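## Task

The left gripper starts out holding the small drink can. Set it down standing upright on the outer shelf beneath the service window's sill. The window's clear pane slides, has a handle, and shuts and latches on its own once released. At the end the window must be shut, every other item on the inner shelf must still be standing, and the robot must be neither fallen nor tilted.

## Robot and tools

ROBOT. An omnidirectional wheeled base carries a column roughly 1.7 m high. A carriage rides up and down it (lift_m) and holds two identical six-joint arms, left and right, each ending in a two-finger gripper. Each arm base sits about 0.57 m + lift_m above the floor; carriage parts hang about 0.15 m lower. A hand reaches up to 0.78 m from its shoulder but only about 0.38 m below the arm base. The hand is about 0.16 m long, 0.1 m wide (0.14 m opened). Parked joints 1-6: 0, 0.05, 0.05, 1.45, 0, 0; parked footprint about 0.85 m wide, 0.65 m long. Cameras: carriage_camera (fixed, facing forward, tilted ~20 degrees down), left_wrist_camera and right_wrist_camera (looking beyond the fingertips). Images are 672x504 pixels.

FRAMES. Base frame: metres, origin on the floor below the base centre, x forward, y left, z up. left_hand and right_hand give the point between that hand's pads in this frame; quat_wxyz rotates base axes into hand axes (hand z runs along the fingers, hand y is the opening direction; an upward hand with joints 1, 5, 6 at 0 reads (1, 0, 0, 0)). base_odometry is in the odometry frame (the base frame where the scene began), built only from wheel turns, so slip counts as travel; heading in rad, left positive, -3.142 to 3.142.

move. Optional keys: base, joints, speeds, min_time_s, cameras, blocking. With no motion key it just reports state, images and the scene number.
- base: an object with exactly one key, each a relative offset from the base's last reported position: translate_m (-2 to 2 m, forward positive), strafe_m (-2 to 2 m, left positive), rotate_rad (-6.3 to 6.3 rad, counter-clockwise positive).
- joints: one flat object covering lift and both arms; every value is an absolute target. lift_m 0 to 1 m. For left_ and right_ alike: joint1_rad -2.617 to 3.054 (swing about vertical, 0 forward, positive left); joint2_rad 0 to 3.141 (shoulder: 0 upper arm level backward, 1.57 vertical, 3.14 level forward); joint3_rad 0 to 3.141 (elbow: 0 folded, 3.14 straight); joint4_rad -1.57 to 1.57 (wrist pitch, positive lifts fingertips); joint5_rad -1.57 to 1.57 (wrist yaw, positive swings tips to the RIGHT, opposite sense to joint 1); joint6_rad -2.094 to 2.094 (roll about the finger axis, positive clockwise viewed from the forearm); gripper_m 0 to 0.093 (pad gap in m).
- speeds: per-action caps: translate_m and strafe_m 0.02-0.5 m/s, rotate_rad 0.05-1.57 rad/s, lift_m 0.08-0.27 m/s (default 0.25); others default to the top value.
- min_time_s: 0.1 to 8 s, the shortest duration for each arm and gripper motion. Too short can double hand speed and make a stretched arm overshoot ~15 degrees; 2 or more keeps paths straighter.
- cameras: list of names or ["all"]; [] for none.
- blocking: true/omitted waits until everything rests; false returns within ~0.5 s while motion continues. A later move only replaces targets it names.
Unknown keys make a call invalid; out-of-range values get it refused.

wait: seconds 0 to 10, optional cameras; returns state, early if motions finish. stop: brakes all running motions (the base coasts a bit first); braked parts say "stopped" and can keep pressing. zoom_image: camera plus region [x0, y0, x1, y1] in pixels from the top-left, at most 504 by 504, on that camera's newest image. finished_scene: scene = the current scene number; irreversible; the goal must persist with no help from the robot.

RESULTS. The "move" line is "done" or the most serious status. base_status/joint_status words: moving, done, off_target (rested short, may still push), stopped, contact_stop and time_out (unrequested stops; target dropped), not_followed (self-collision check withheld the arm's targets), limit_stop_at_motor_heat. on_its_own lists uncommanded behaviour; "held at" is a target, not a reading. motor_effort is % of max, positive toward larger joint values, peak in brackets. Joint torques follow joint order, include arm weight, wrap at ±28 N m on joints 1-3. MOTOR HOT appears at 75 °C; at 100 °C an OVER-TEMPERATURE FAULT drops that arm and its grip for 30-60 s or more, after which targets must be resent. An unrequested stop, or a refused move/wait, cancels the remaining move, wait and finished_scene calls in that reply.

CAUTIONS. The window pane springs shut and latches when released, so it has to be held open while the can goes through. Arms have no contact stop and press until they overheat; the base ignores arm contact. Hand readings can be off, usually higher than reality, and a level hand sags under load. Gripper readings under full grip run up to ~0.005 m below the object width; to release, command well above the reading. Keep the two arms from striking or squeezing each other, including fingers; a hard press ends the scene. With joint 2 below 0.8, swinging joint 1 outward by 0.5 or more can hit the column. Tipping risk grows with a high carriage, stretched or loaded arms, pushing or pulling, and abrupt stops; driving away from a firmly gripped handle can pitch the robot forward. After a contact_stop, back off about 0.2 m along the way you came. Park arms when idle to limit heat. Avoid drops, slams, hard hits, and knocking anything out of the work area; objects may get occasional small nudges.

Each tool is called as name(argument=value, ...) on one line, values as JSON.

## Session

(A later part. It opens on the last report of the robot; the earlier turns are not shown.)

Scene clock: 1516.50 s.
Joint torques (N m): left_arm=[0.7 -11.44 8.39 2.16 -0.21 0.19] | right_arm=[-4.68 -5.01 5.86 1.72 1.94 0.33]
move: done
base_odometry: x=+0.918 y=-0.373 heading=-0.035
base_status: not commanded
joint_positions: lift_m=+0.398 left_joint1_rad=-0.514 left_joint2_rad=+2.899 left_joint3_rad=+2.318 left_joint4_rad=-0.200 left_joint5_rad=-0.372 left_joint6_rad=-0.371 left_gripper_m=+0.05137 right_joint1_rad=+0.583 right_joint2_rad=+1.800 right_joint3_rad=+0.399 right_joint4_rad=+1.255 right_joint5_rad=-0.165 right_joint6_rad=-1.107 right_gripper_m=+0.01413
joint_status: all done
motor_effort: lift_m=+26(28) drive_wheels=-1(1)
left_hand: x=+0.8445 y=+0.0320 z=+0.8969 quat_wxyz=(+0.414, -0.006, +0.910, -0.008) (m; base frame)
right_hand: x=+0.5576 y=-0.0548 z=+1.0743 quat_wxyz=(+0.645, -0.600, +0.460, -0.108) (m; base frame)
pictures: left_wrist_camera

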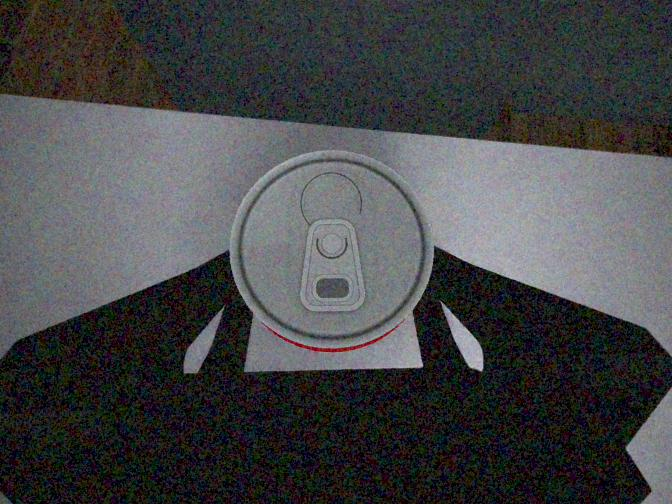

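move(cameras=["carriage_camera"])

zoom_image(camera="carriage_camera", region=[270, 270, 390, 390])

Scene clock: 1522.77 s.
Joint torques (N m): left_arm=[0.66 -11.33 8.5 2.15 -0.21 0.17] | right_arm=[-4.68 -5.01 5.86 1.73 1.94 0.33]
base_odometry: x=+0.918 y=-0.373 heading=-0.035
base_status: not commanded
joint_positions: lift_m=+0.398 left_joint1_rad=-0.514 left_joint2_rad=+2.899 left_joint3_rad=+2.318 left_joint4_rad=-0.200 left_joint5_rad=-0.372 left_joint6_rad=-0.371 left_gripper_m=+0.05137 right_joint1_rad=+0.583 right_joint2_rad=+1.800 right_joint3_rad=+0.399 right_joint4_rad=+1.255 right_joint5_rad=-0.165 right_joint6_rad=-1.107 right_gripper_m=+0.01414
joint_status: all done
motor_effort: lift_m=+26(28) drive_wheels=-1(1)
left_hand: x=+0.8445 y=+0.0320 z=+0.8969 quat_wxyz=(+0.414, -0.006, +0.910, -0.008) (m; base frame)
right_hand: x=+0.5576 y=-0.0548 z=+1.0743 quat_wxyz=(+0.645, -0.600, +0.460, -0.108) (m; base frame)
pictures: carriage_camera

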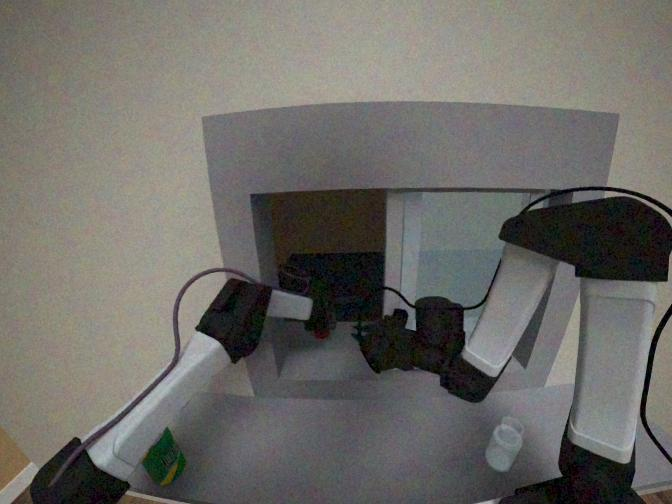

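Scaled by 4.200 from the camera's 672x504 image, which has a finer 960x720 frame.

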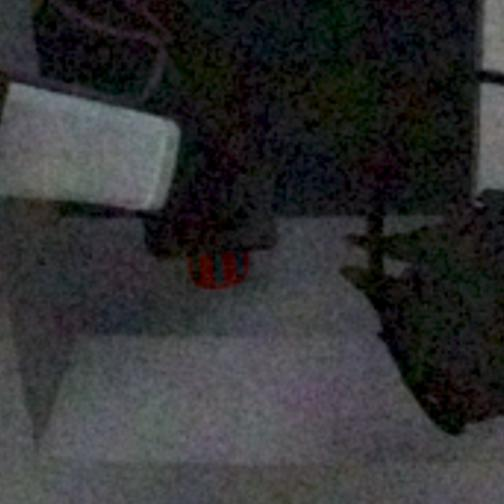

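move(joints={"left_joint2_rad": 2.935, "left_joint4_rad": -0.215}, min_time_s=0.8, cameras=["left_wrist_camera"])

Scene clock: 1537.93 s.
Joint torques (N m): left_arm=[0.68 -10.63 7.47 2 -0.24 0.17] | right_arm=[-4.7 -5 5.86 1.73 1.95 0.34]
move: done
base_odometry: x=+0.918 y=-0.373 heading=-0.035
base_status: not commanded
joint_positions: lift_m=+0.398 left_joint1_rad=-0.514 left_joint2_rad=+2.906 left_joint3_rad=+2.328 left_joint4_rad=-0.202 left_joint5_rad=-0.372 left_joint6_rad=-0.369 left_gripper_m=+0.05137 right_joint1_rad=+0.583 right_joint2_rad=+1.800 right_joint3_rad=+0.399 right_joint4_rad=+1.255 right_joint5_rad=-0.165 right_joint6_rad=-1.107 right_gripper_m=+0.01424
joint_status: all done
motor_effort: lift_m=+24(27) drive_wheels=-1(1)
left_hand: x=+0.8452 y=+0.0316 z=+0.8959 quat_wxyz=(+0.415, -0.005, +0.910, -0.007) (m; base frame)
right_hand: x=+0.5576 y=-0.0548 z=+1.0743 quat_wxyz=(+0.645, -0.600, +0.460, -0.108) (m; base frame)
pictures: left_wrist_camera

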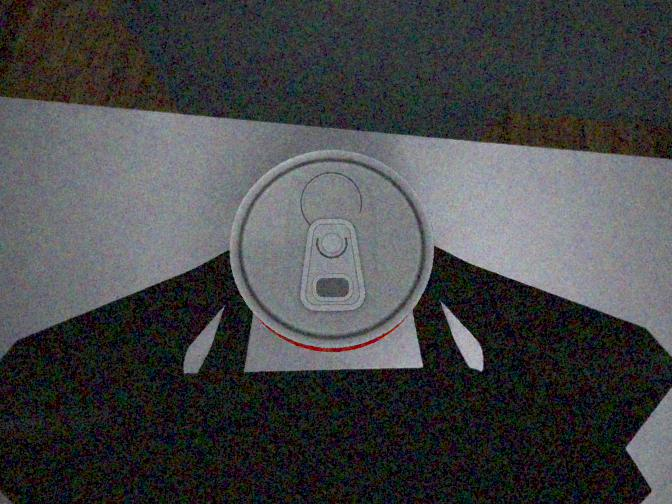

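move(joints={"left_joint2_rad": 2.908, "left_joint4_rad": -0.19}, min_time_s=0.6, cameras=[])

move(joints={"left_gripper_m": 0.072}, min_time_s=1.2, cameras=["left_wrist_camera", "carriage_camera"])

Scene clock: 1545.80 s.
Joint torques (N m): left_arm=[0.64 -12.67 7.49 2.24 -0.17 0.16] | right_arm=[-4.68 -5.01 5.86 1.73 1.95 0.33]
move: done
base_odometry: x=+0.918 y=-0.373 heading=-0.035
base_status: not commanded
joint_positions: lift_m=+0.398 left_joint1_rad=-0.513 left_joint2_rad=+2.906 left_joint3_rad=+2.328 left_joint4_rad=-0.200 left_joint5_rad=-0.372 left_joint6_rad=-0.369 left_gripper_m=+0.05137 right_joint1_rad=+0.583 right_joint2_rad=+1.800 right_joint3_rad=+0.399 right_joint4_rad=+1.255 right_joint5_rad=-0.165 right_joint6_rad=-1.107 right_gripper_m=+0.01423
joint_status: all done
motor_effort: lift_m=+24(29) drive_wheels=-1(1)
left_hand: x=+0.8456 y=+0.0317 z=+0.8963 quat_wxyz=(+0.416, -0.006, +0.909, -0.008) (m; base frame)
right_hand: x=+0.5576 y=-0.0548 z=+1.0743 quat_wxyz=(+0.645, -0.600, +0.460, -0.108) (m; base frame)
pictures: none
No camera images: "cameras" was empty.

Scene clock: 1547.30 s.
Joint torques (N m): left_arm=[0.64 -12.81 7.5 2.26 -0.2 0.16] | right_arm=[-4.67 -5 5.86 1.72 1.94 0.34]
move: done
base_odometry: x=+0.918 y=-0.373 heading=-0.035
base_status: not commanded
joint_positions: lift_m=+0.398 left_joint1_rad=-0.513 left_joint2_rad=+2.906 left_joint3_rad=+2.328 left_joint4_rad=-0.199 left_joint5_rad=-0.371 left_joint6_rad=-0.369 left_gripper_m=+0.07193 right_joint1_rad=+0.583 right_joint2_rad=+1.800 right_joint3_rad=+0.399 right_joint4_rad=+1.255 right_joint5_rad=-0.165 right_joint6_rad=-1.107 right_gripper_m=+0.01413
joint_status: all done
motor_effort: lift_m=+26(27) drive_wheels=-1(1)
left_hand: x=+0.8458 y=+0.0315 z=+0.8964 quat_wxyz=(+0.416, -0.006, +0.909, -0.008) (m; base frame)
right_hand: x=+0.5576 y=-0.0548 z=+1.0743 quat_wxyz=(+0.645, -0.600, +0.460, -0.108) (m; base frame)
pictures: carriage_camera, left_wrist_camera

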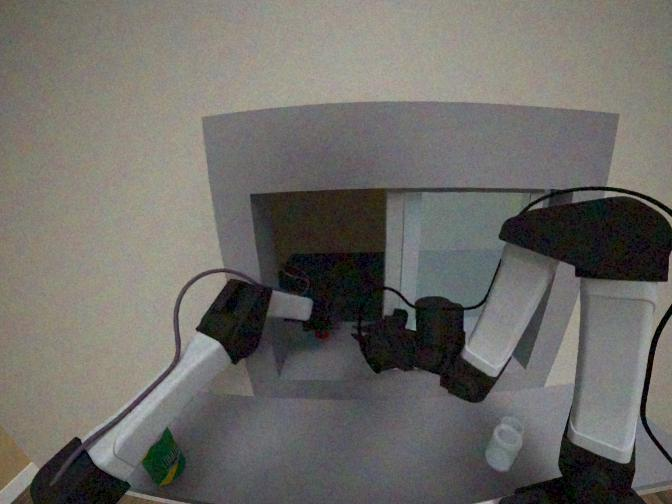

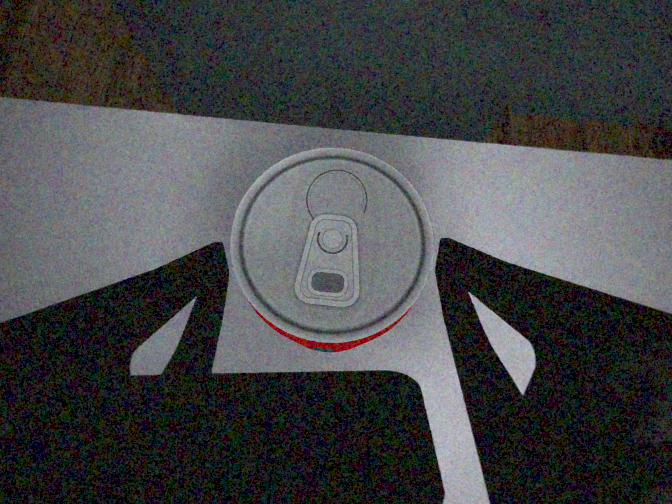

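move(joints={"left_gripper_m": 0.088}, min_time_s=0.6, cameras=[])

move(joints={"left_joint1_rad": -0.569, "left_joint2_rad": 2.59, "left_joint3_rad": 1.945, "left_joint4_rad": -0.12, "left_joint5_rad": -0.400, "left_joint6_rad": -0.395}, min_time_s=2.0, cameras=["left_wrist_camera"])

Scene clock: 1566.17 s.
Joint torques (N m): left_arm=[0.58 -12.79 7.47 2.23 -0.22 0.17] | right_arm=[-4.7 -5.01 5.87 1.73 1.95 0.33]
move: done
base_odometry: x=+0.918 y=-0.373 heading=-0.035
base_status: not commanded
joint_positions: lift_m=+0.398 left_joint1_rad=-0.513 left_joint2_rad=+2.906 left_joint3_rad=+2.328 left_joint4_rad=-0.199 left_joint5_rad=-0.371 left_joint6_rad=-0.369 left_gripper_m=+0.08791 right_joint1_rad=+0.583 right_joint2_rad=+1.800 right_joint3_rad=+0.399 right_joint4_rad=+1.255 right_joint5_rad=-0.165 right_joint6_rad=-1.107 right_gripper_m=+0.01425
joint_status: all done
motor_effort: lift_m=+25(27) drive_wheels=-1(1)
left_hand: x=+0.8458 y=+0.0315 z=+0.8964 quat_wxyz=(+0.416, -0.006, +0.909, -0.008) (m; base frame)
right_hand: x=+0.5576 y=-0.0548 z=+1.0743 quat_wxyz=(+0.645, -0.600, +0.460, -0.108) (m; base frame)
pictures: none
No camera images: "cameras" was empty.

Scene clock: 1568.47 s.
Joint torques (N m): left_arm=[-0.94 -16.47 5.22 2.23 -0.53 -0.08] | right_arm=[-4.68 -5 5.86 1.72 1.94 0.33]
move: done
base_odometry: x=+0.918 y=-0.373 heading=-0.035
base_status: not commanded
joint_positions: lift_m=+0.398 left_joint1_rad=-0.562 left_joint2_rad=+2.647 left_joint3_rad=+1.948 left_joint4_rad=-0.136 left_joint5_rad=-0.383 left_joint6_rad=-0.382 left_gripper_m=+0.08791 right_joint1_rad=+0.583 right_joint2_rad=+1.800 right_joint3_rad=+0.399 right_joint4_rad=+1.255 right_joint5_rad=-0.165 right_joint6_rad=-1.107 right_gripper_m=+0.01424
joint_status: all done
motor_effort: lift_m=+26(28) drive_wheels=+0(1)
left_hand: x=+0.7933 y=+0.0277 z=+0.9238 quat_wxyz=(+0.396, +0.014, +0.918, -0.003) (m; base frame)
right_hand: x=+0.5576 y=-0.0548 z=+1.0743 quat_wxyz=(+0.645, -0.600, +0.460, -0.108) (m; base frame)
pictures: left_wrist_camera

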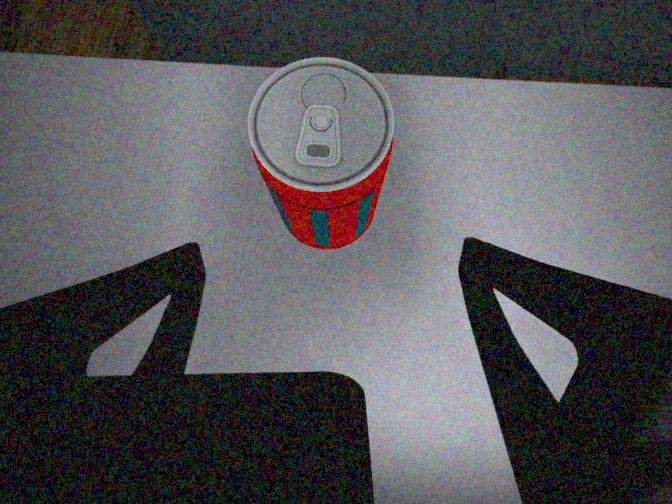

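move(joints={"left_joint1_rad": -0.711, "left_joint2_rad": 1.941, "left_joint3_rad": 1.525, "left_joint4_rad": -0.40, "left_joint5_rad": -0.53, "left_joint6_rad": -0.53}, min_time_s=2.0, cameras=["left_wrist_camera"])

move(joints={"left_joint1_rad": -0.993, "left_joint2_rad": 1.557, "left_joint3_rad": 1.294, "left_joint4_rad": -0.75, "left_joint5_rad": -0.665, "left_joint6_rad": -0.803, "left_gripper_m": 0.03}, min_time_s=2.0, cameras=["left_wrist_camera", "carriage_camera"])

Scene clock: 1584.20 s.
Joint torques (N m): left_arm=[-0.85 -12.01 5.67 1.96 -0.56 -0.07] | right_arm=[-4.7 -5 5.89 1.74 1.96 0.33]
move: done
base_odometry: x=+0.918 y=-0.373 heading=-0.035
base_status: not commanded
joint_positions: lift_m=+0.398 left_joint1_rad=-0.704 left_joint2_rad=+1.982 left_joint3_rad=+1.528 left_joint4_rad=-0.398 left_joint5_rad=-0.512 left_joint6_rad=-0.517 left_gripper_m=+0.08791 right_joint1_rad=+0.583 right_joint2_rad=+1.800 right_joint3_rad=+0.399 right_joint4_rad=+1.253 right_joint5_rad=-0.165 right_joint6_rad=-1.107 right_gripper_m=+0.01423
joint_status: all done
motor_effort: lift_m=+23(27) drive_wheels=-1(1)
left_hand: x=+0.6717 y=+0.0397 z=+1.1027 quat_wxyz=(+0.415, -0.004, +0.910, -0.001) (m; base frame)
right_hand: x=+0.5576 y=-0.0549 z=+1.0739 quat_wxyz=(+0.645, -0.600, +0.461, -0.108) (m; base frame)
pictures: left_wrist_camera

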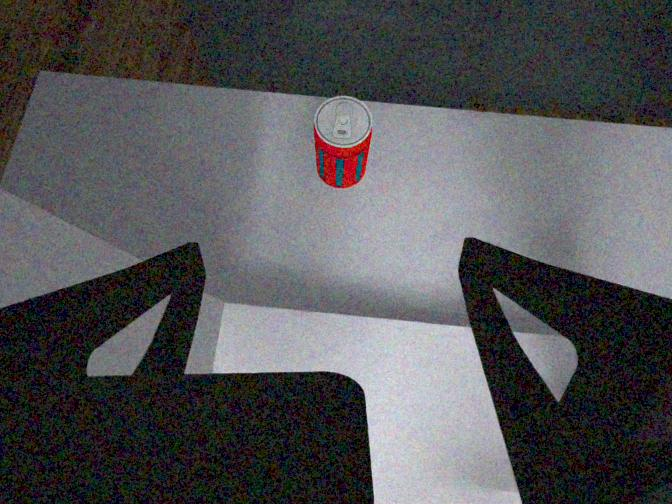

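Scene clock: 1586.50 s.
Joint torques (N m): left_arm=[-0.9 -8.09 5.56 1.63 -0.67 -0.07] | right_arm=[-4.7 -5.03 5.86 1.77 1.93 0.33]
move: done
base_odometry: x=+0.918 y=-0.373 heading=-0.035
base_status: not commanded
joint_positions: lift_m=+0.398 left_joint1_rad=-0.986 left_joint2_rad=+1.587 left_joint3_rad=+1.297 left_joint4_rad=-0.747 left_joint5_rad=-0.647 left_joint6_rad=-0.789 left_gripper_m=+0.03009 right_joint1_rad=+0.583 right_joint2_rad=+1.800 right_joint3_rad=+0.399 right_joint4_rad=+1.251 right_joint5_rad=-0.164 right_joint6_rad=-1.107 right_gripper_m=+0.01413
joint_status: all done
motor_effort: lift_m=+24(28) drive_wheels=-1(1)
left_hand: x=+0.5194 y=+0.0491 z=+1.1525 quat_wxyz=(+0.396, +0.006, +0.918, -0.001) (m; base frame)
right_hand: x=+0.5576 y=-0.0550 z=+1.0735 quat_wxyz=(+0.644, -0.600, +0.461, -0.108) (m; base frame)
pictures: carriage_camera, left_wrist_camera

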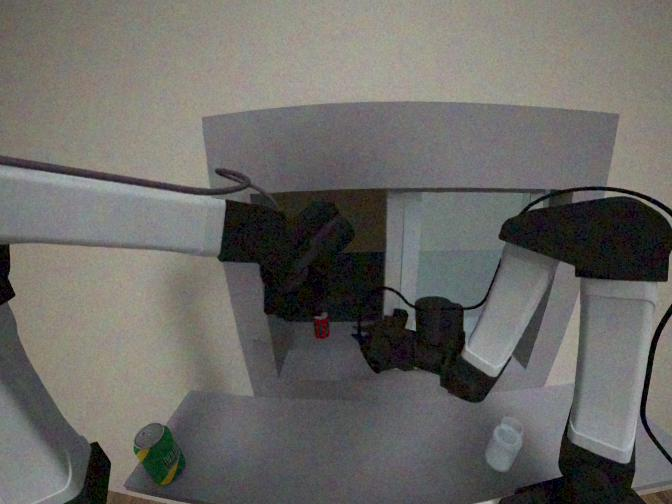

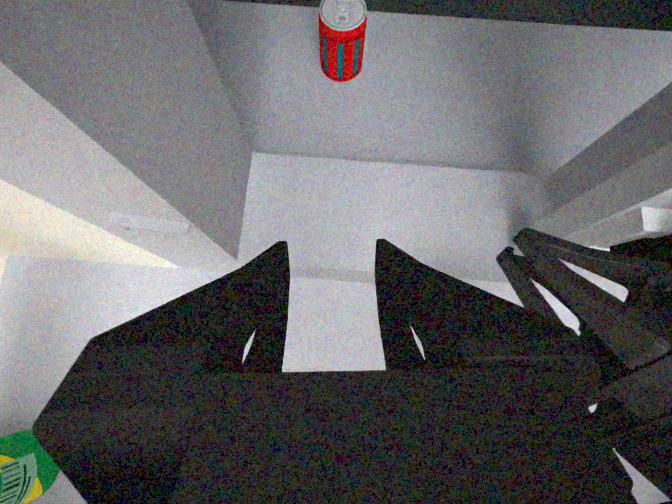

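move(joints={"left_joint1_rad": -0.594, "left_joint2_rad": 0.457, "left_joint3_rad": 0.724, "left_joint4_rad": -0.62, "left_joint5_rad": 0.384, "left_joint6_rad": 0.0, "left_gripper_m": 0.03, "right_gripper_m": 0.026}, min_time_s=2.5, cameras=[])

move(joints={"right_joint6_rad": -1.5, "right_joint4_rad": 1.27, "lift_m": 0.37}, min_time_s=1.0, speeds={"lift_m": 0.08}, cameras=["left_wrist_camera", "right_wrist_camera"])

Scene clock: 1605.77 s.
Joint torques (N m): left_arm=[0.61 0.58 5.41 2.74 0.19 0.22] | right_arm=[-5.34 -5.03 5.87 1.83 1.19 0.43]
move: done
base_odometry: x=+0.918 y=-0.373 heading=-0.035
base_status: not commanded
joint_positions: lift_m=+0.398 left_joint1_rad=-0.601 left_joint2_rad=+0.464 left_joint3_rad=+0.728 left_joint4_rad=-0.638 left_joint5_rad=+0.366 left_joint6_rad=-0.014 left_gripper_m=+0.03009 right_joint1_rad=+0.591 right_joint2_rad=+1.800 right_joint3_rad=+0.399 right_joint4_rad=+1.245 right_joint5_rad=-0.091 right_joint6_rad=-1.117 right_gripper_m=+0.02593
joint_status: all done
on_its_own: right_joint5_rad moved +0.073 toward your old target +0.030
motor_effort: lift_m=+24(28) drive_wheels=-1(1)
left_hand: x=+0.3700 y=+0.1333 z=+1.2378 quat_wxyz=(+0.482, +0.333, +0.748, -0.311) (m; base frame)
right_hand: x=+0.5638 y=-0.0621 z=+1.0718 quat_wxyz=(+0.636, -0.592, +0.476, -0.135) (m; base frame)
pictures: none
No camera images: "cameras" was empty.

Scene clock: 1607.20 s.
Joint torques (N m): left_arm=[0.5 0.66 5.75 2.66 0.22 0.25] | right_arm=[-3.7 -4.25 5.94 2.24 0.47 0.07]
move: done
base_odometry: x=+0.918 y=-0.373 heading=-0.035
base_status: not commanded
joint_positions: lift_m=+0.370 left_joint1_rad=-0.601 left_joint2_rad=+0.462 left_joint3_rad=+0.723 left_joint4_rad=-0.632 left_joint5_rad=+0.368 left_joint6_rad=-0.013 left_gripper_m=+0.03009 right_joint1_rad=+0.572 right_joint2_rad=+1.790 right_joint3_rad=+0.399 right_joint4_rad=+1.270 right_joint5_rad=-0.023 right_joint6_rad=-1.500 right_gripper_m=+0.02594
joint_status: all done
on_its_own: right_joint5_rad moved +0.068 toward your old target +0.030
motor_effort: lift_m=+25(28) drive_wheels=-1(1)
left_hand: x=+0.3701 y=+0.1329 z=+1.2095 quat_wxyz=(+0.483, +0.334, +0.747, -0.312) (m; base frame)
right_hand: x=+0.5762 y=-0.0778 z=+1.0535 quat_wxyz=(+0.597, -0.648, +0.375, -0.289) (m; base frame)
pictures: left_wrist_camera, right_wrist_camera

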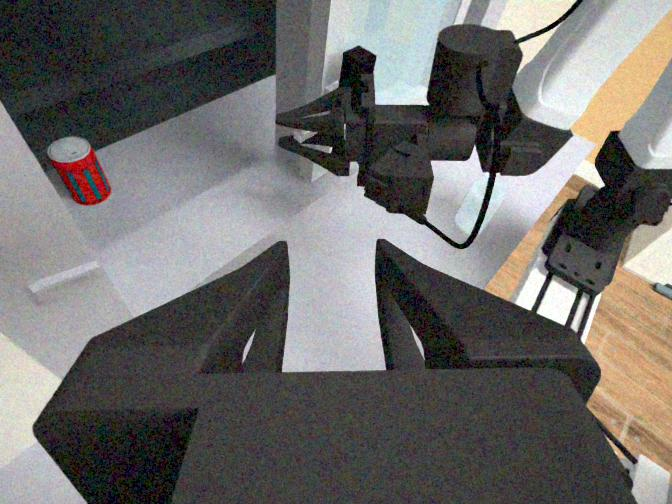

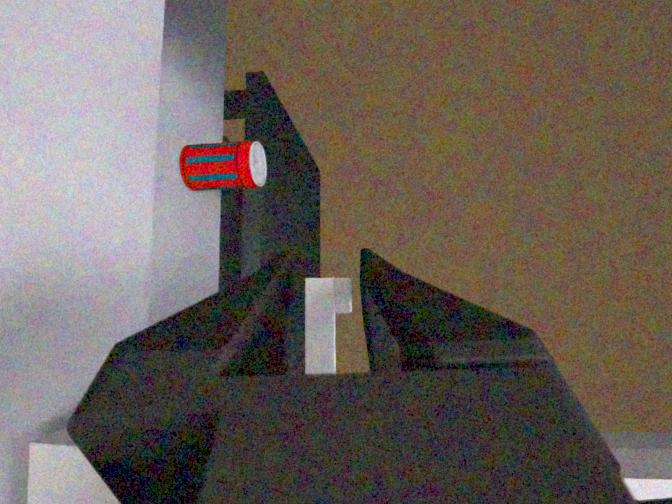

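move(base={"strafe_m": 0.22}, speeds={"strafe_m": 0.09}, cameras=["left_wrist_camera", "right_wrist_camera"])

Scene clock: 1613.63 s.
Joint torques (N m): left_arm=[0.58 0.72 5.61 2.65 0.2 0.21] | right_arm=[-1.29 -4.27 5.9 2.21 0.2 0.13]
move: done
base_odometry: x=+0.926 y=-0.153 heading=-0.036
base_status: done
joint_positions: lift_m=+0.370 left_joint1_rad=-0.601 left_joint2_rad=+0.462 left_joint3_rad=+0.723 left_joint4_rad=-0.632 left_joint5_rad=+0.370 left_joint6_rad=-0.013 left_gripper_m=+0.03009 right_joint1_rad=+0.543 right_joint2_rad=+1.790 right_joint3_rad=+0.399 right_joint4_rad=+1.272 right_joint5_rad=+0.010 right_joint6_rad=-1.505 right_gripper_m=+0.02594
joint_status: not commanded
on_its_own: right_joint1_rad moved -0.029 to your old target +0.530; right_joint5_rad moved +0.034 to your old target +0.030
motor_effort: lift_m=+26(28) drive_wheels=-2(8)
left_hand: x=+0.3697 y=+0.1326 z=+1.2095 quat_wxyz=(+0.483, +0.335, +0.746, -0.313) (m; base frame)
right_hand: x=+0.5859 y=-0.0930 z=+1.0540 quat_wxyz=(+0.587, -0.637, +0.392, -0.310) (m; base frame)
pictures: left_wrist_camera, right_wrist_camera

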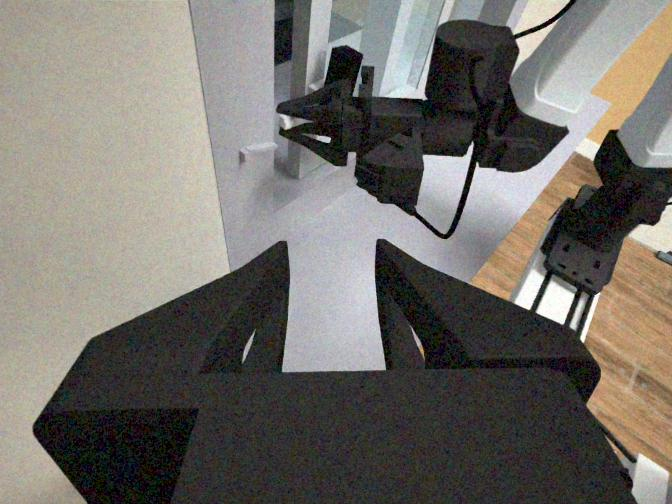

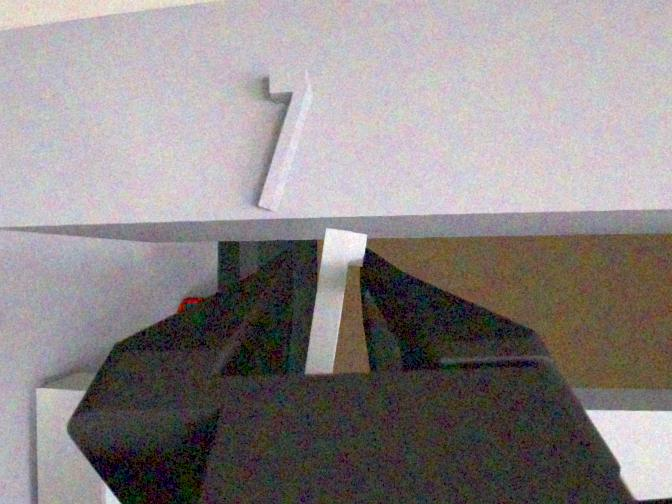

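move(base={"strafe_m": 0.03}, speeds={"strafe_m": 0.05}, cameras=["left_wrist_camera", "right_wrist_camera"])

Scene clock: 1623.97 s.
Joint torques (N m): left_arm=[0.54 0.64 5.75 2.68 0.14 0.22] | right_arm=[0.18 -4.25 5.91 2.21 -0.47 0.13]
move: done
base_odometry: x=+0.927 y=-0.123 heading=-0.036
base_status: done
joint_positions: lift_m=+0.370 left_joint1_rad=-0.601 left_joint2_rad=+0.462 left_joint3_rad=+0.723 left_joint4_rad=-0.632 left_joint5_rad=+0.371 left_joint6_rad=-0.013 left_gripper_m=+0.03009 right_joint1_rad=+0.526 right_joint2_rad=+1.790 right_joint3_rad=+0.399 right_joint4_rad=+1.273 right_joint5_rad=+0.072 right_joint6_rad=-1.505 right_gripper_m=+0.02594
joint_status: not commanded
motor_effort: lift_m=+26(28) drive_wheels=-2(7)
left_hand: x=+0.3696 y=+0.1326 z=+1.2095 quat_wxyz=(+0.483, +0.335, +0.746, -0.313) (m; base frame)
right_hand: x=+0.5946 y=-0.1088 z=+1.0542 quat_wxyz=(+0.573, -0.622, +0.414, -0.336) (m; base frame)
pictures: left_wrist_camera, right_wrist_camera

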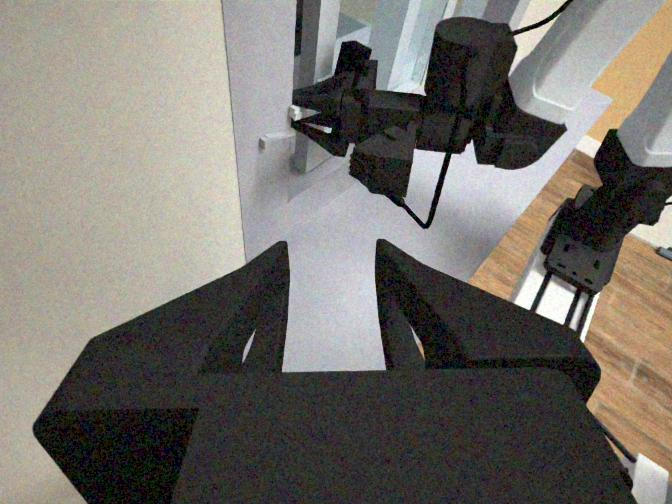

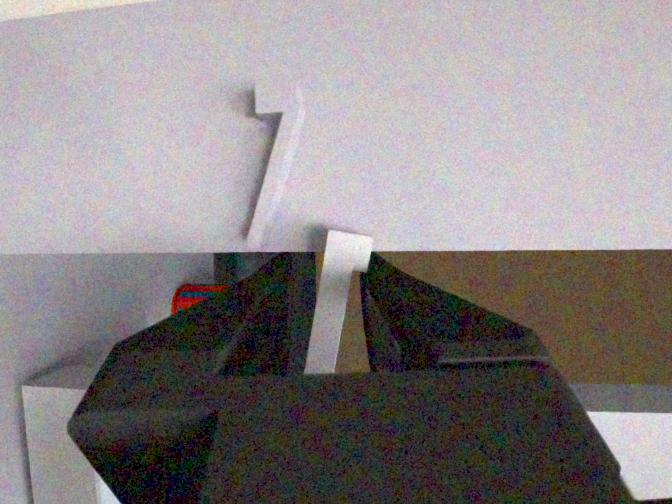

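move(base={"translate_m": -0.022}, joints={"lift_m": 0.362}, speeds={"translate_m": 0.05, "lift_m": 0.08}, cameras=["left_wrist_camera", "right_wrist_camera"])

Scene clock: 1669.03 s.
Joint torques (N m): left_arm=[0.5 0.73 5.87 2.68 0.17 0.24] | right_arm=[-0.81 -4.26 5.68 2.14 0.33 0.12]
move: done
base_odometry: x=+0.905 y=-0.122 heading=-0.036
base_status: done
joint_positions: lift_m=+0.362 left_joint1_rad=-0.601 left_joint2_rad=+0.462 left_joint3_rad=+0.721 left_joint4_rad=-0.632 left_joint5_rad=+0.372 left_joint6_rad=-0.012 left_gripper_m=+0.03009 right_joint1_rad=+0.537 right_joint2_rad=+1.790 right_joint3_rad=+0.402 right_joint4_rad=+1.278 right_joint5_rad=-0.004 right_joint6_rad=-1.505 right_gripper_m=+0.02595
joint_status: all done
motor_effort: lift_m=+26(28) drive_wheels=-2(4)
left_hand: x=+0.3696 y=+0.1324 z=+1.2004 quat_wxyz=(+0.482, +0.335, +0.747, -0.313) (m; base frame)
right_hand: x=+0.5866 y=-0.0924 z=+1.0486 quat_wxyz=(+0.591, -0.636, +0.388, -0.309) (m; base frame)
pictures: left_wrist_camera, right_wrist_camera

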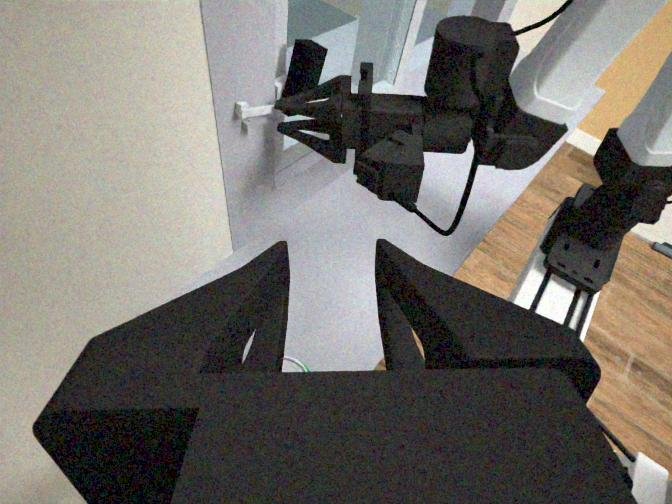

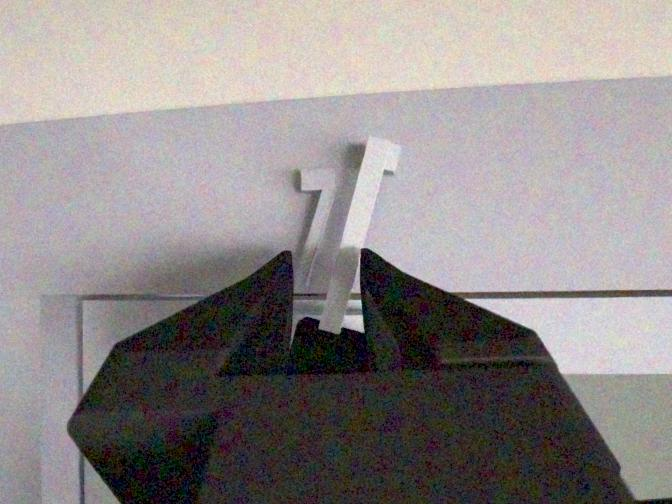

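zoom_image(camera="left_wrist_camera", region=[200, 20, 360, 180])

zoom_image(camera="right_wrist_camera", region=[240, 110, 440, 360])

Scaled by 3.150 from the camera's 672x504 image, which has a finer 960x720 frame.

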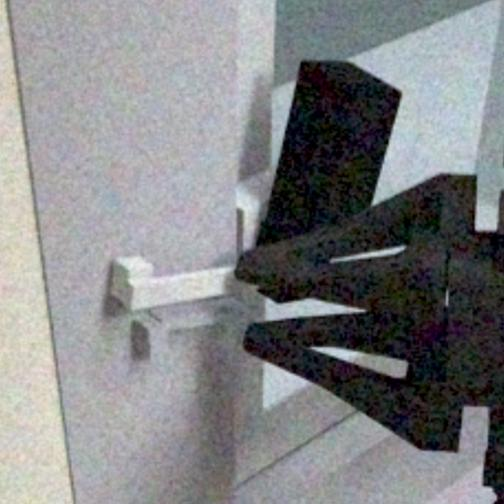

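Scaled by 2.016 from the camera's 672x504 image, which has a finer 960x720 frame.

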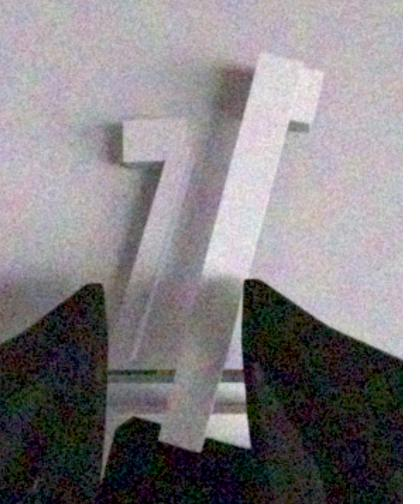

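move(joints={"lift_m": 0.345}, speeds={"lift_m": 0.08}, cameras=["left_wrist_camera", "right_wrist_camera"])

zoom_image(camera="left_wrist_camera", region=[200, 20, 360, 180])

zoom_image(camera="right_wrist_camera", region=[240, 110, 440, 360])

Scene clock: 1709.10 s.
Joint torques (N m): left_arm=[0.49 0.68 5.9 2.67 0.15 0.21] | right_arm=[-0.88 -4.29 5.65 1.9 0.43 0.13]
move: done
base_odometry: x=+0.905 y=-0.122 heading=-0.036
base_status: not commanded
joint_positions: lift_m=+0.345 left_joint1_rad=-0.601 left_joint2_rad=+0.462 left_joint3_rad=+0.721 left_joint4_rad=-0.632 left_joint5_rad=+0.372 left_joint6_rad=-0.012 left_gripper_m=+0.03009 right_joint1_rad=+0.538 right_joint2_rad=+1.790 right_joint3_rad=+0.402 right_joint4_rad=+1.299 right_joint5_rad=-0.012 right_joint6_rad=-1.505 right_gripper_m=+0.02597
joint_status: all done
motor_effort: lift_m=+26(29) drive_wheels=-2(2)
left_hand: x=+0.3696 y=+0.1324 z=+1.1835 quat_wxyz=(+0.482, +0.335, +0.746, -0.313) (m; base frame)
right_hand: x=+0.5861 y=-0.0905 z=+1.0367 quat_wxyz=(+0.600, -0.632, +0.382, -0.309) (m; base frame)
pictures: left_wrist_camera, right_wrist_camera

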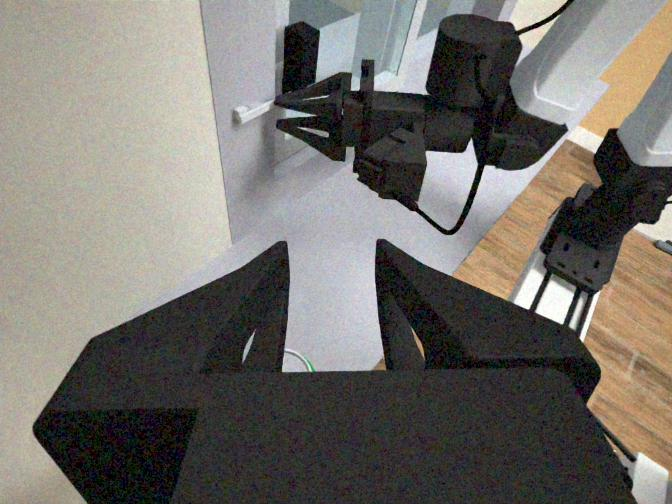

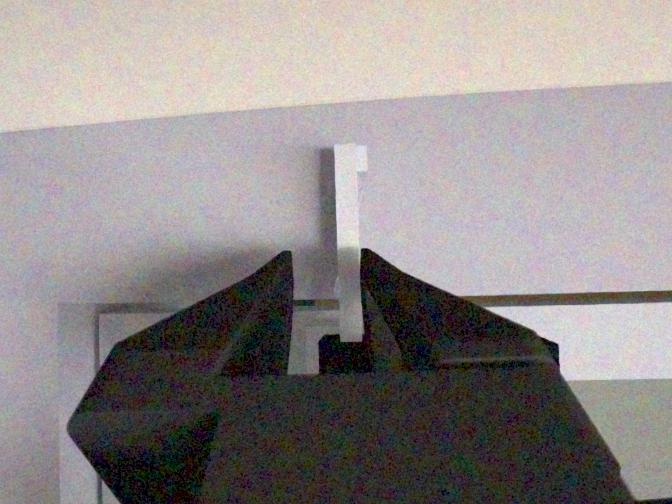

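Scaled by 3.150 from the camera's 672x504 image, which has a finer 960x720 frame.

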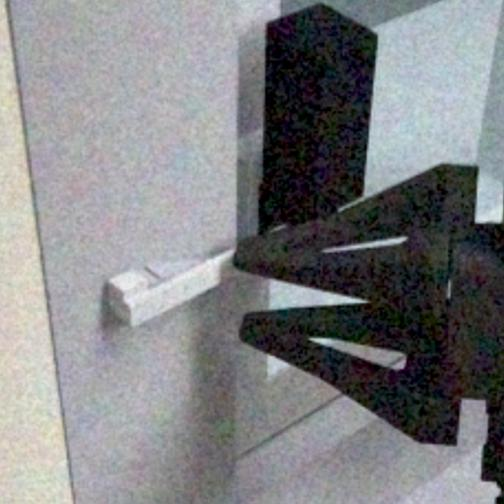

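Scaled by 2.016 from the camera's 672x504 image, which has a finer 960x720 frame.

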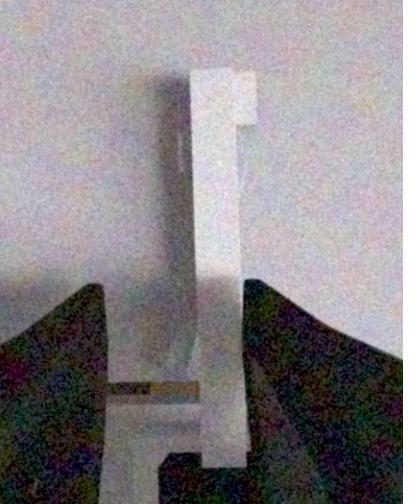

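move(joints={"lift_m": 0.354, "right_joint1_rad": 0.575, "right_joint5_rad": 0.02}, speeds={"lift_m": 0.08}, min_time_s=1.0, cameras=["left_wrist_camera", "right_wrist_camera"])

zoom_image(camera="right_wrist_camera", region=[240, 110, 440, 360])

Scene clock: 1717.20 s.
Joint torques (N m): left_arm=[0.65 0.69 5.89 2.62 0.15 0.22] | right_arm=[0.58 -4.27 5.7 2.18 0.02 0.13]
move: done
base_odometry: x=+0.905 y=-0.122 heading=-0.036
base_status: not commanded
joint_positions: lift_m=+0.354 left_joint1_rad=-0.601 left_joint2_rad=+0.462 left_joint3_rad=+0.720 left_joint4_rad=-0.627 left_joint5_rad=+0.372 left_joint6_rad=-0.012 left_gripper_m=+0.03009 right_joint1_rad=+0.566 right_joint2_rad=+1.790 right_joint3_rad=+0.402 right_joint4_rad=+1.274 right_joint5_rad=+0.013 right_joint6_rad=-1.505 right_gripper_m=+0.02597
joint_status: all done
motor_effort: lift_m=+24(29) drive_wheels=-2(2)
left_hand: x=+0.3699 y=+0.1321 z=+1.1934 quat_wxyz=(+0.483, +0.335, +0.745, -0.313) (m; base frame)
right_hand: x=+0.5817 y=-0.0846 z=+1.0397 quat_wxyz=(+0.591, -0.640, +0.384, -0.305) (m; base frame)
pictures: left_wrist_camera, right_wrist_camera

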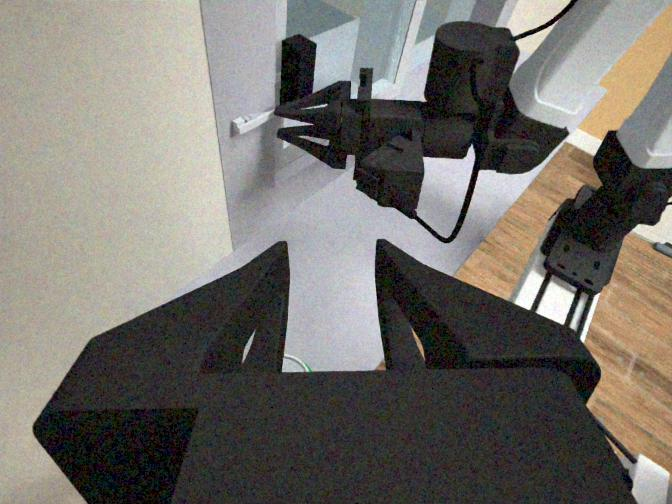

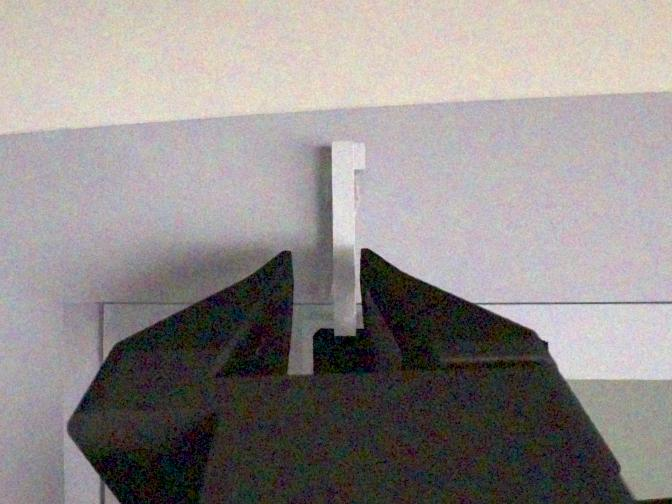

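Scaled by 2.016 from the camera's 672x504 image, which has a finer 960x720 frame.

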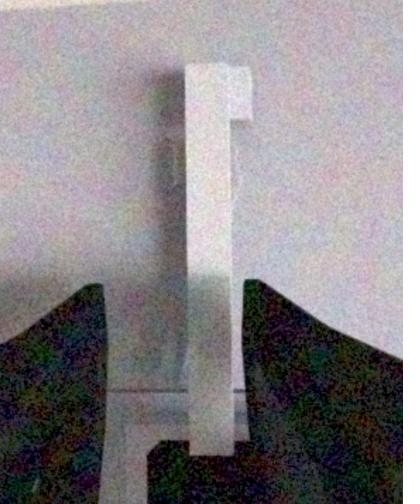

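move(base={"translate_m": -0.07}, speeds={"translate_m": 0.06}, cameras=["left_wrist_camera", "right_wrist_camera", "carriage_camera"])

zoom_image(camera="left_wrist_camera", region=[200, 0, 400, 180])

Scene clock: 1731.07 s.
Joint torques (N m): left_arm=[0.58 0.69 6.01 2.59 0.13 0.22] | right_arm=[0.58 -4.41 5.71 2.21 0.03 0.13]
move: done
base_odometry: x=+0.835 y=-0.120 heading=-0.036
base_status: done
joint_positions: lift_m=+0.354 left_joint1_rad=-0.601 left_joint2_rad=+0.462 left_joint3_rad=+0.720 left_joint4_rad=-0.627 left_joint5_rad=+0.372 left_joint6_rad=-0.012 left_gripper_m=+0.03009 right_joint1_rad=+0.566 right_joint2_rad=+1.790 right_joint3_rad=+0.402 right_joint4_rad=+1.272 right_joint5_rad=+0.014 right_joint6_rad=-1.505 right_gripper_m=+0.02597
joint_status: not commanded
motor_effort: lift_m=+23(27) drive_wheels=-2(5)
left_hand: x=+0.3699 y=+0.1321 z=+1.1934 quat_wxyz=(+0.483, +0.335, +0.745, -0.313) (m; base frame)
right_hand: x=+0.5818 y=-0.0848 z=+1.0393 quat_wxyz=(+0.591, -0.640, +0.385, -0.305) (m; base frame)
pictures: carriage_camera, left_wrist_camera, right_wrist_camera

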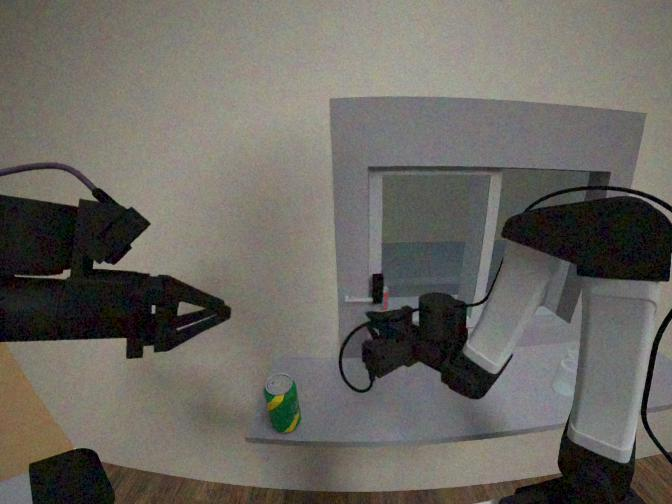

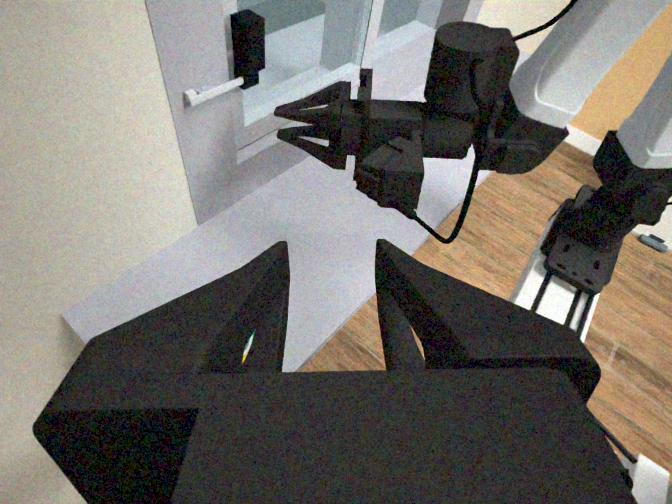

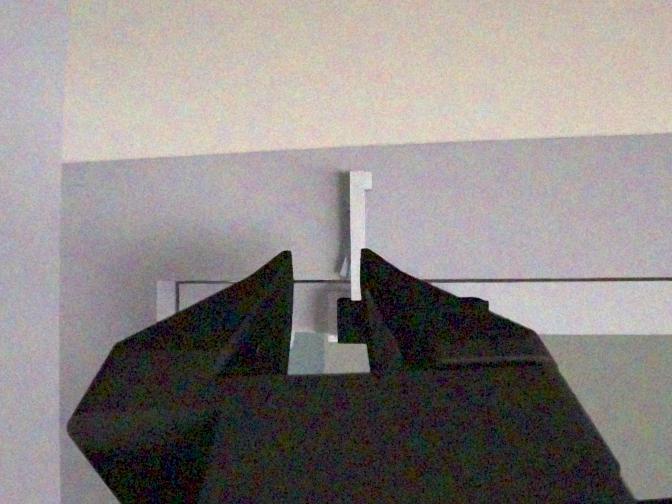

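Scaled by 2.520 from the camera's 672x504 image, which has a finer 960x720 frame.

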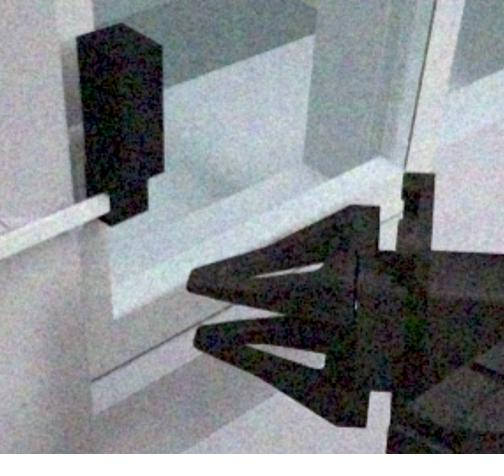

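zoom_image(camera="right_wrist_camera", region=[260, 150, 480, 380])

zoom_image(camera="carriage_camera", region=[320, 150, 540, 370])

Scaled by 2.191 from the camera's 672x504 image, which has a finer 960x720 frame.

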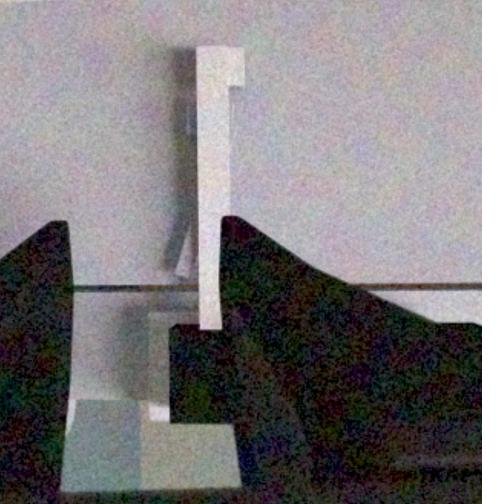

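Scaled by 2.291 from the camera's 672x504 image, which has a finer 960x720 frame.

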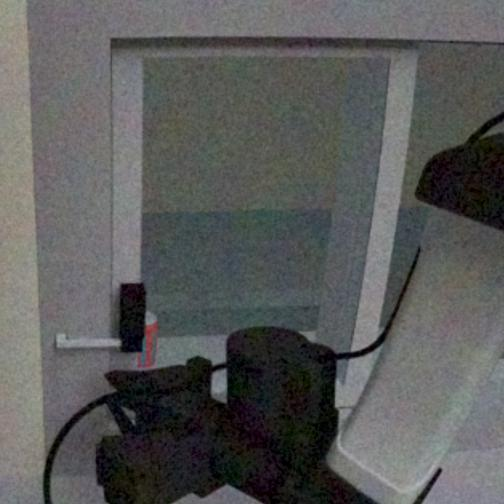

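move(base={"translate_m": 0.055}, joints={"lift_m": 0.360}, speeds={"translate_m": 0.06, "lift_m": 0.08}, cameras=["right_wrist_camera"])

move(base={"strafe_m": -0.025}, speeds={"strafe_m": 0.05}, cameras=["right_wrist_camera", "left_wrist_camera"])

Scene clock: 1777.93 s.
Joint torques (N m): left_arm=[0.55 0.7 5.97 2.61 0.14 0.22] | right_arm=[0.58 -4.34 5.63 2.24 0.03 0.12]
move: done
base_odometry: x=+0.890 y=-0.122 heading=-0.036
base_status: done
joint_positions: lift_m=+0.360 left_joint1_rad=-0.601 left_joint2_rad=+0.462 left_joint3_rad=+0.720 left_joint4_rad=-0.627 left_joint5_rad=+0.372 left_joint6_rad=-0.012 left_gripper_m=+0.03009 right_joint1_rad=+0.566 right_joint2_rad=+1.791 right_joint3_rad=+0.403 right_joint4_rad=+1.270 right_joint5_rad=+0.014 right_joint6_rad=-1.505 right_gripper_m=+0.02597
joint_status: all done
motor_effort: lift_m=+24(29) drive_wheels=+0(9)
left_hand: x=+0.3699 y=+0.1321 z=+1.1995 quat_wxyz=(+0.484, +0.335, +0.745, -0.313) (m; base frame)
right_hand: x=+0.5819 y=-0.0848 z=+1.0445 quat_wxyz=(+0.590, -0.641, +0.386, -0.305) (m; base frame)
pictures: right_wrist_camera

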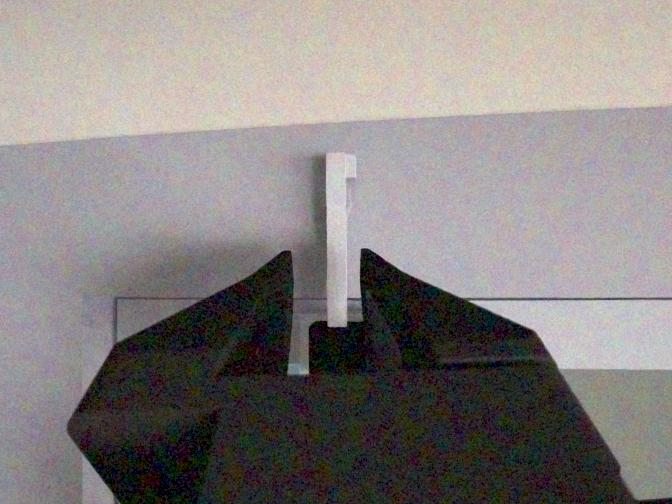

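Scene clock: 1778.93 s.
Joint torques (N m): left_arm=[0.61 0.54 5.98 2.61 0.15 0.22] | right_arm=[0.42 -4.41 5.7 2.23 0.02 0.13]
move: done
base_odometry: x=+0.889 y=-0.147 heading=-0.036
base_status: done
joint_positions: lift_m=+0.360 left_joint1_rad=-0.601 left_joint2_rad=+0.462 left_joint3_rad=+0.720 left_joint4_rad=-0.627 left_joint5_rad=+0.373 left_joint6_rad=-0.012 left_gripper_m=+0.03009 right_joint1_rad=+0.568 right_joint2_rad=+1.791 right_joint3_rad=+0.403 right_joint4_rad=+1.270 right_joint5_rad=+0.015 right_joint6_rad=-1.505 right_gripper_m=+0.02597
joint_status: not commanded
motor_effort: lift_m=+24(27) drive_wheels=-2(5)
left_hand: x=+0.3698 y=+0.1321 z=+1.1994 quat_wxyz=(+0.483, +0.336, +0.745, -0.314) (m; base frame)
right_hand: x=+0.5816 y=-0.0842 z=+1.0445 quat_wxyz=(+0.590, -0.641, +0.385, -0.305) (m; base frame)
pictures: left_wrist_camera, right_wrist_camera

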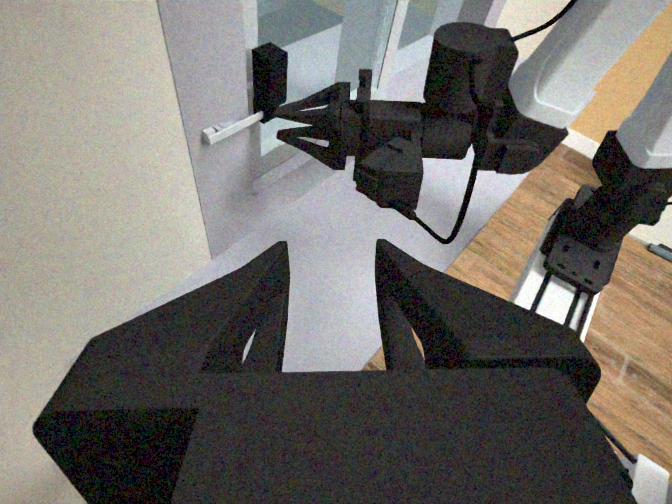

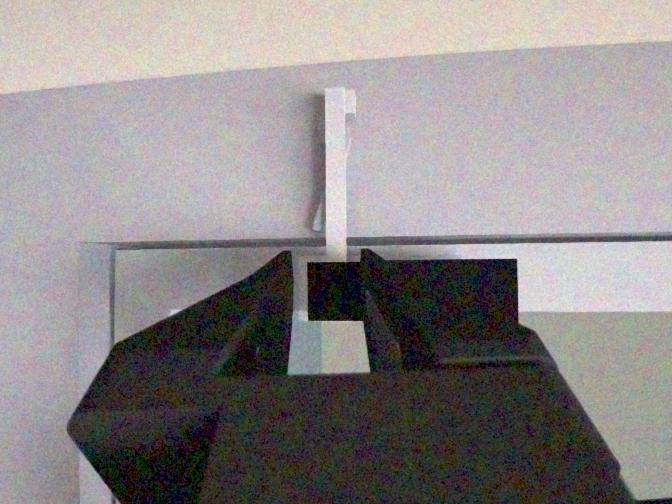

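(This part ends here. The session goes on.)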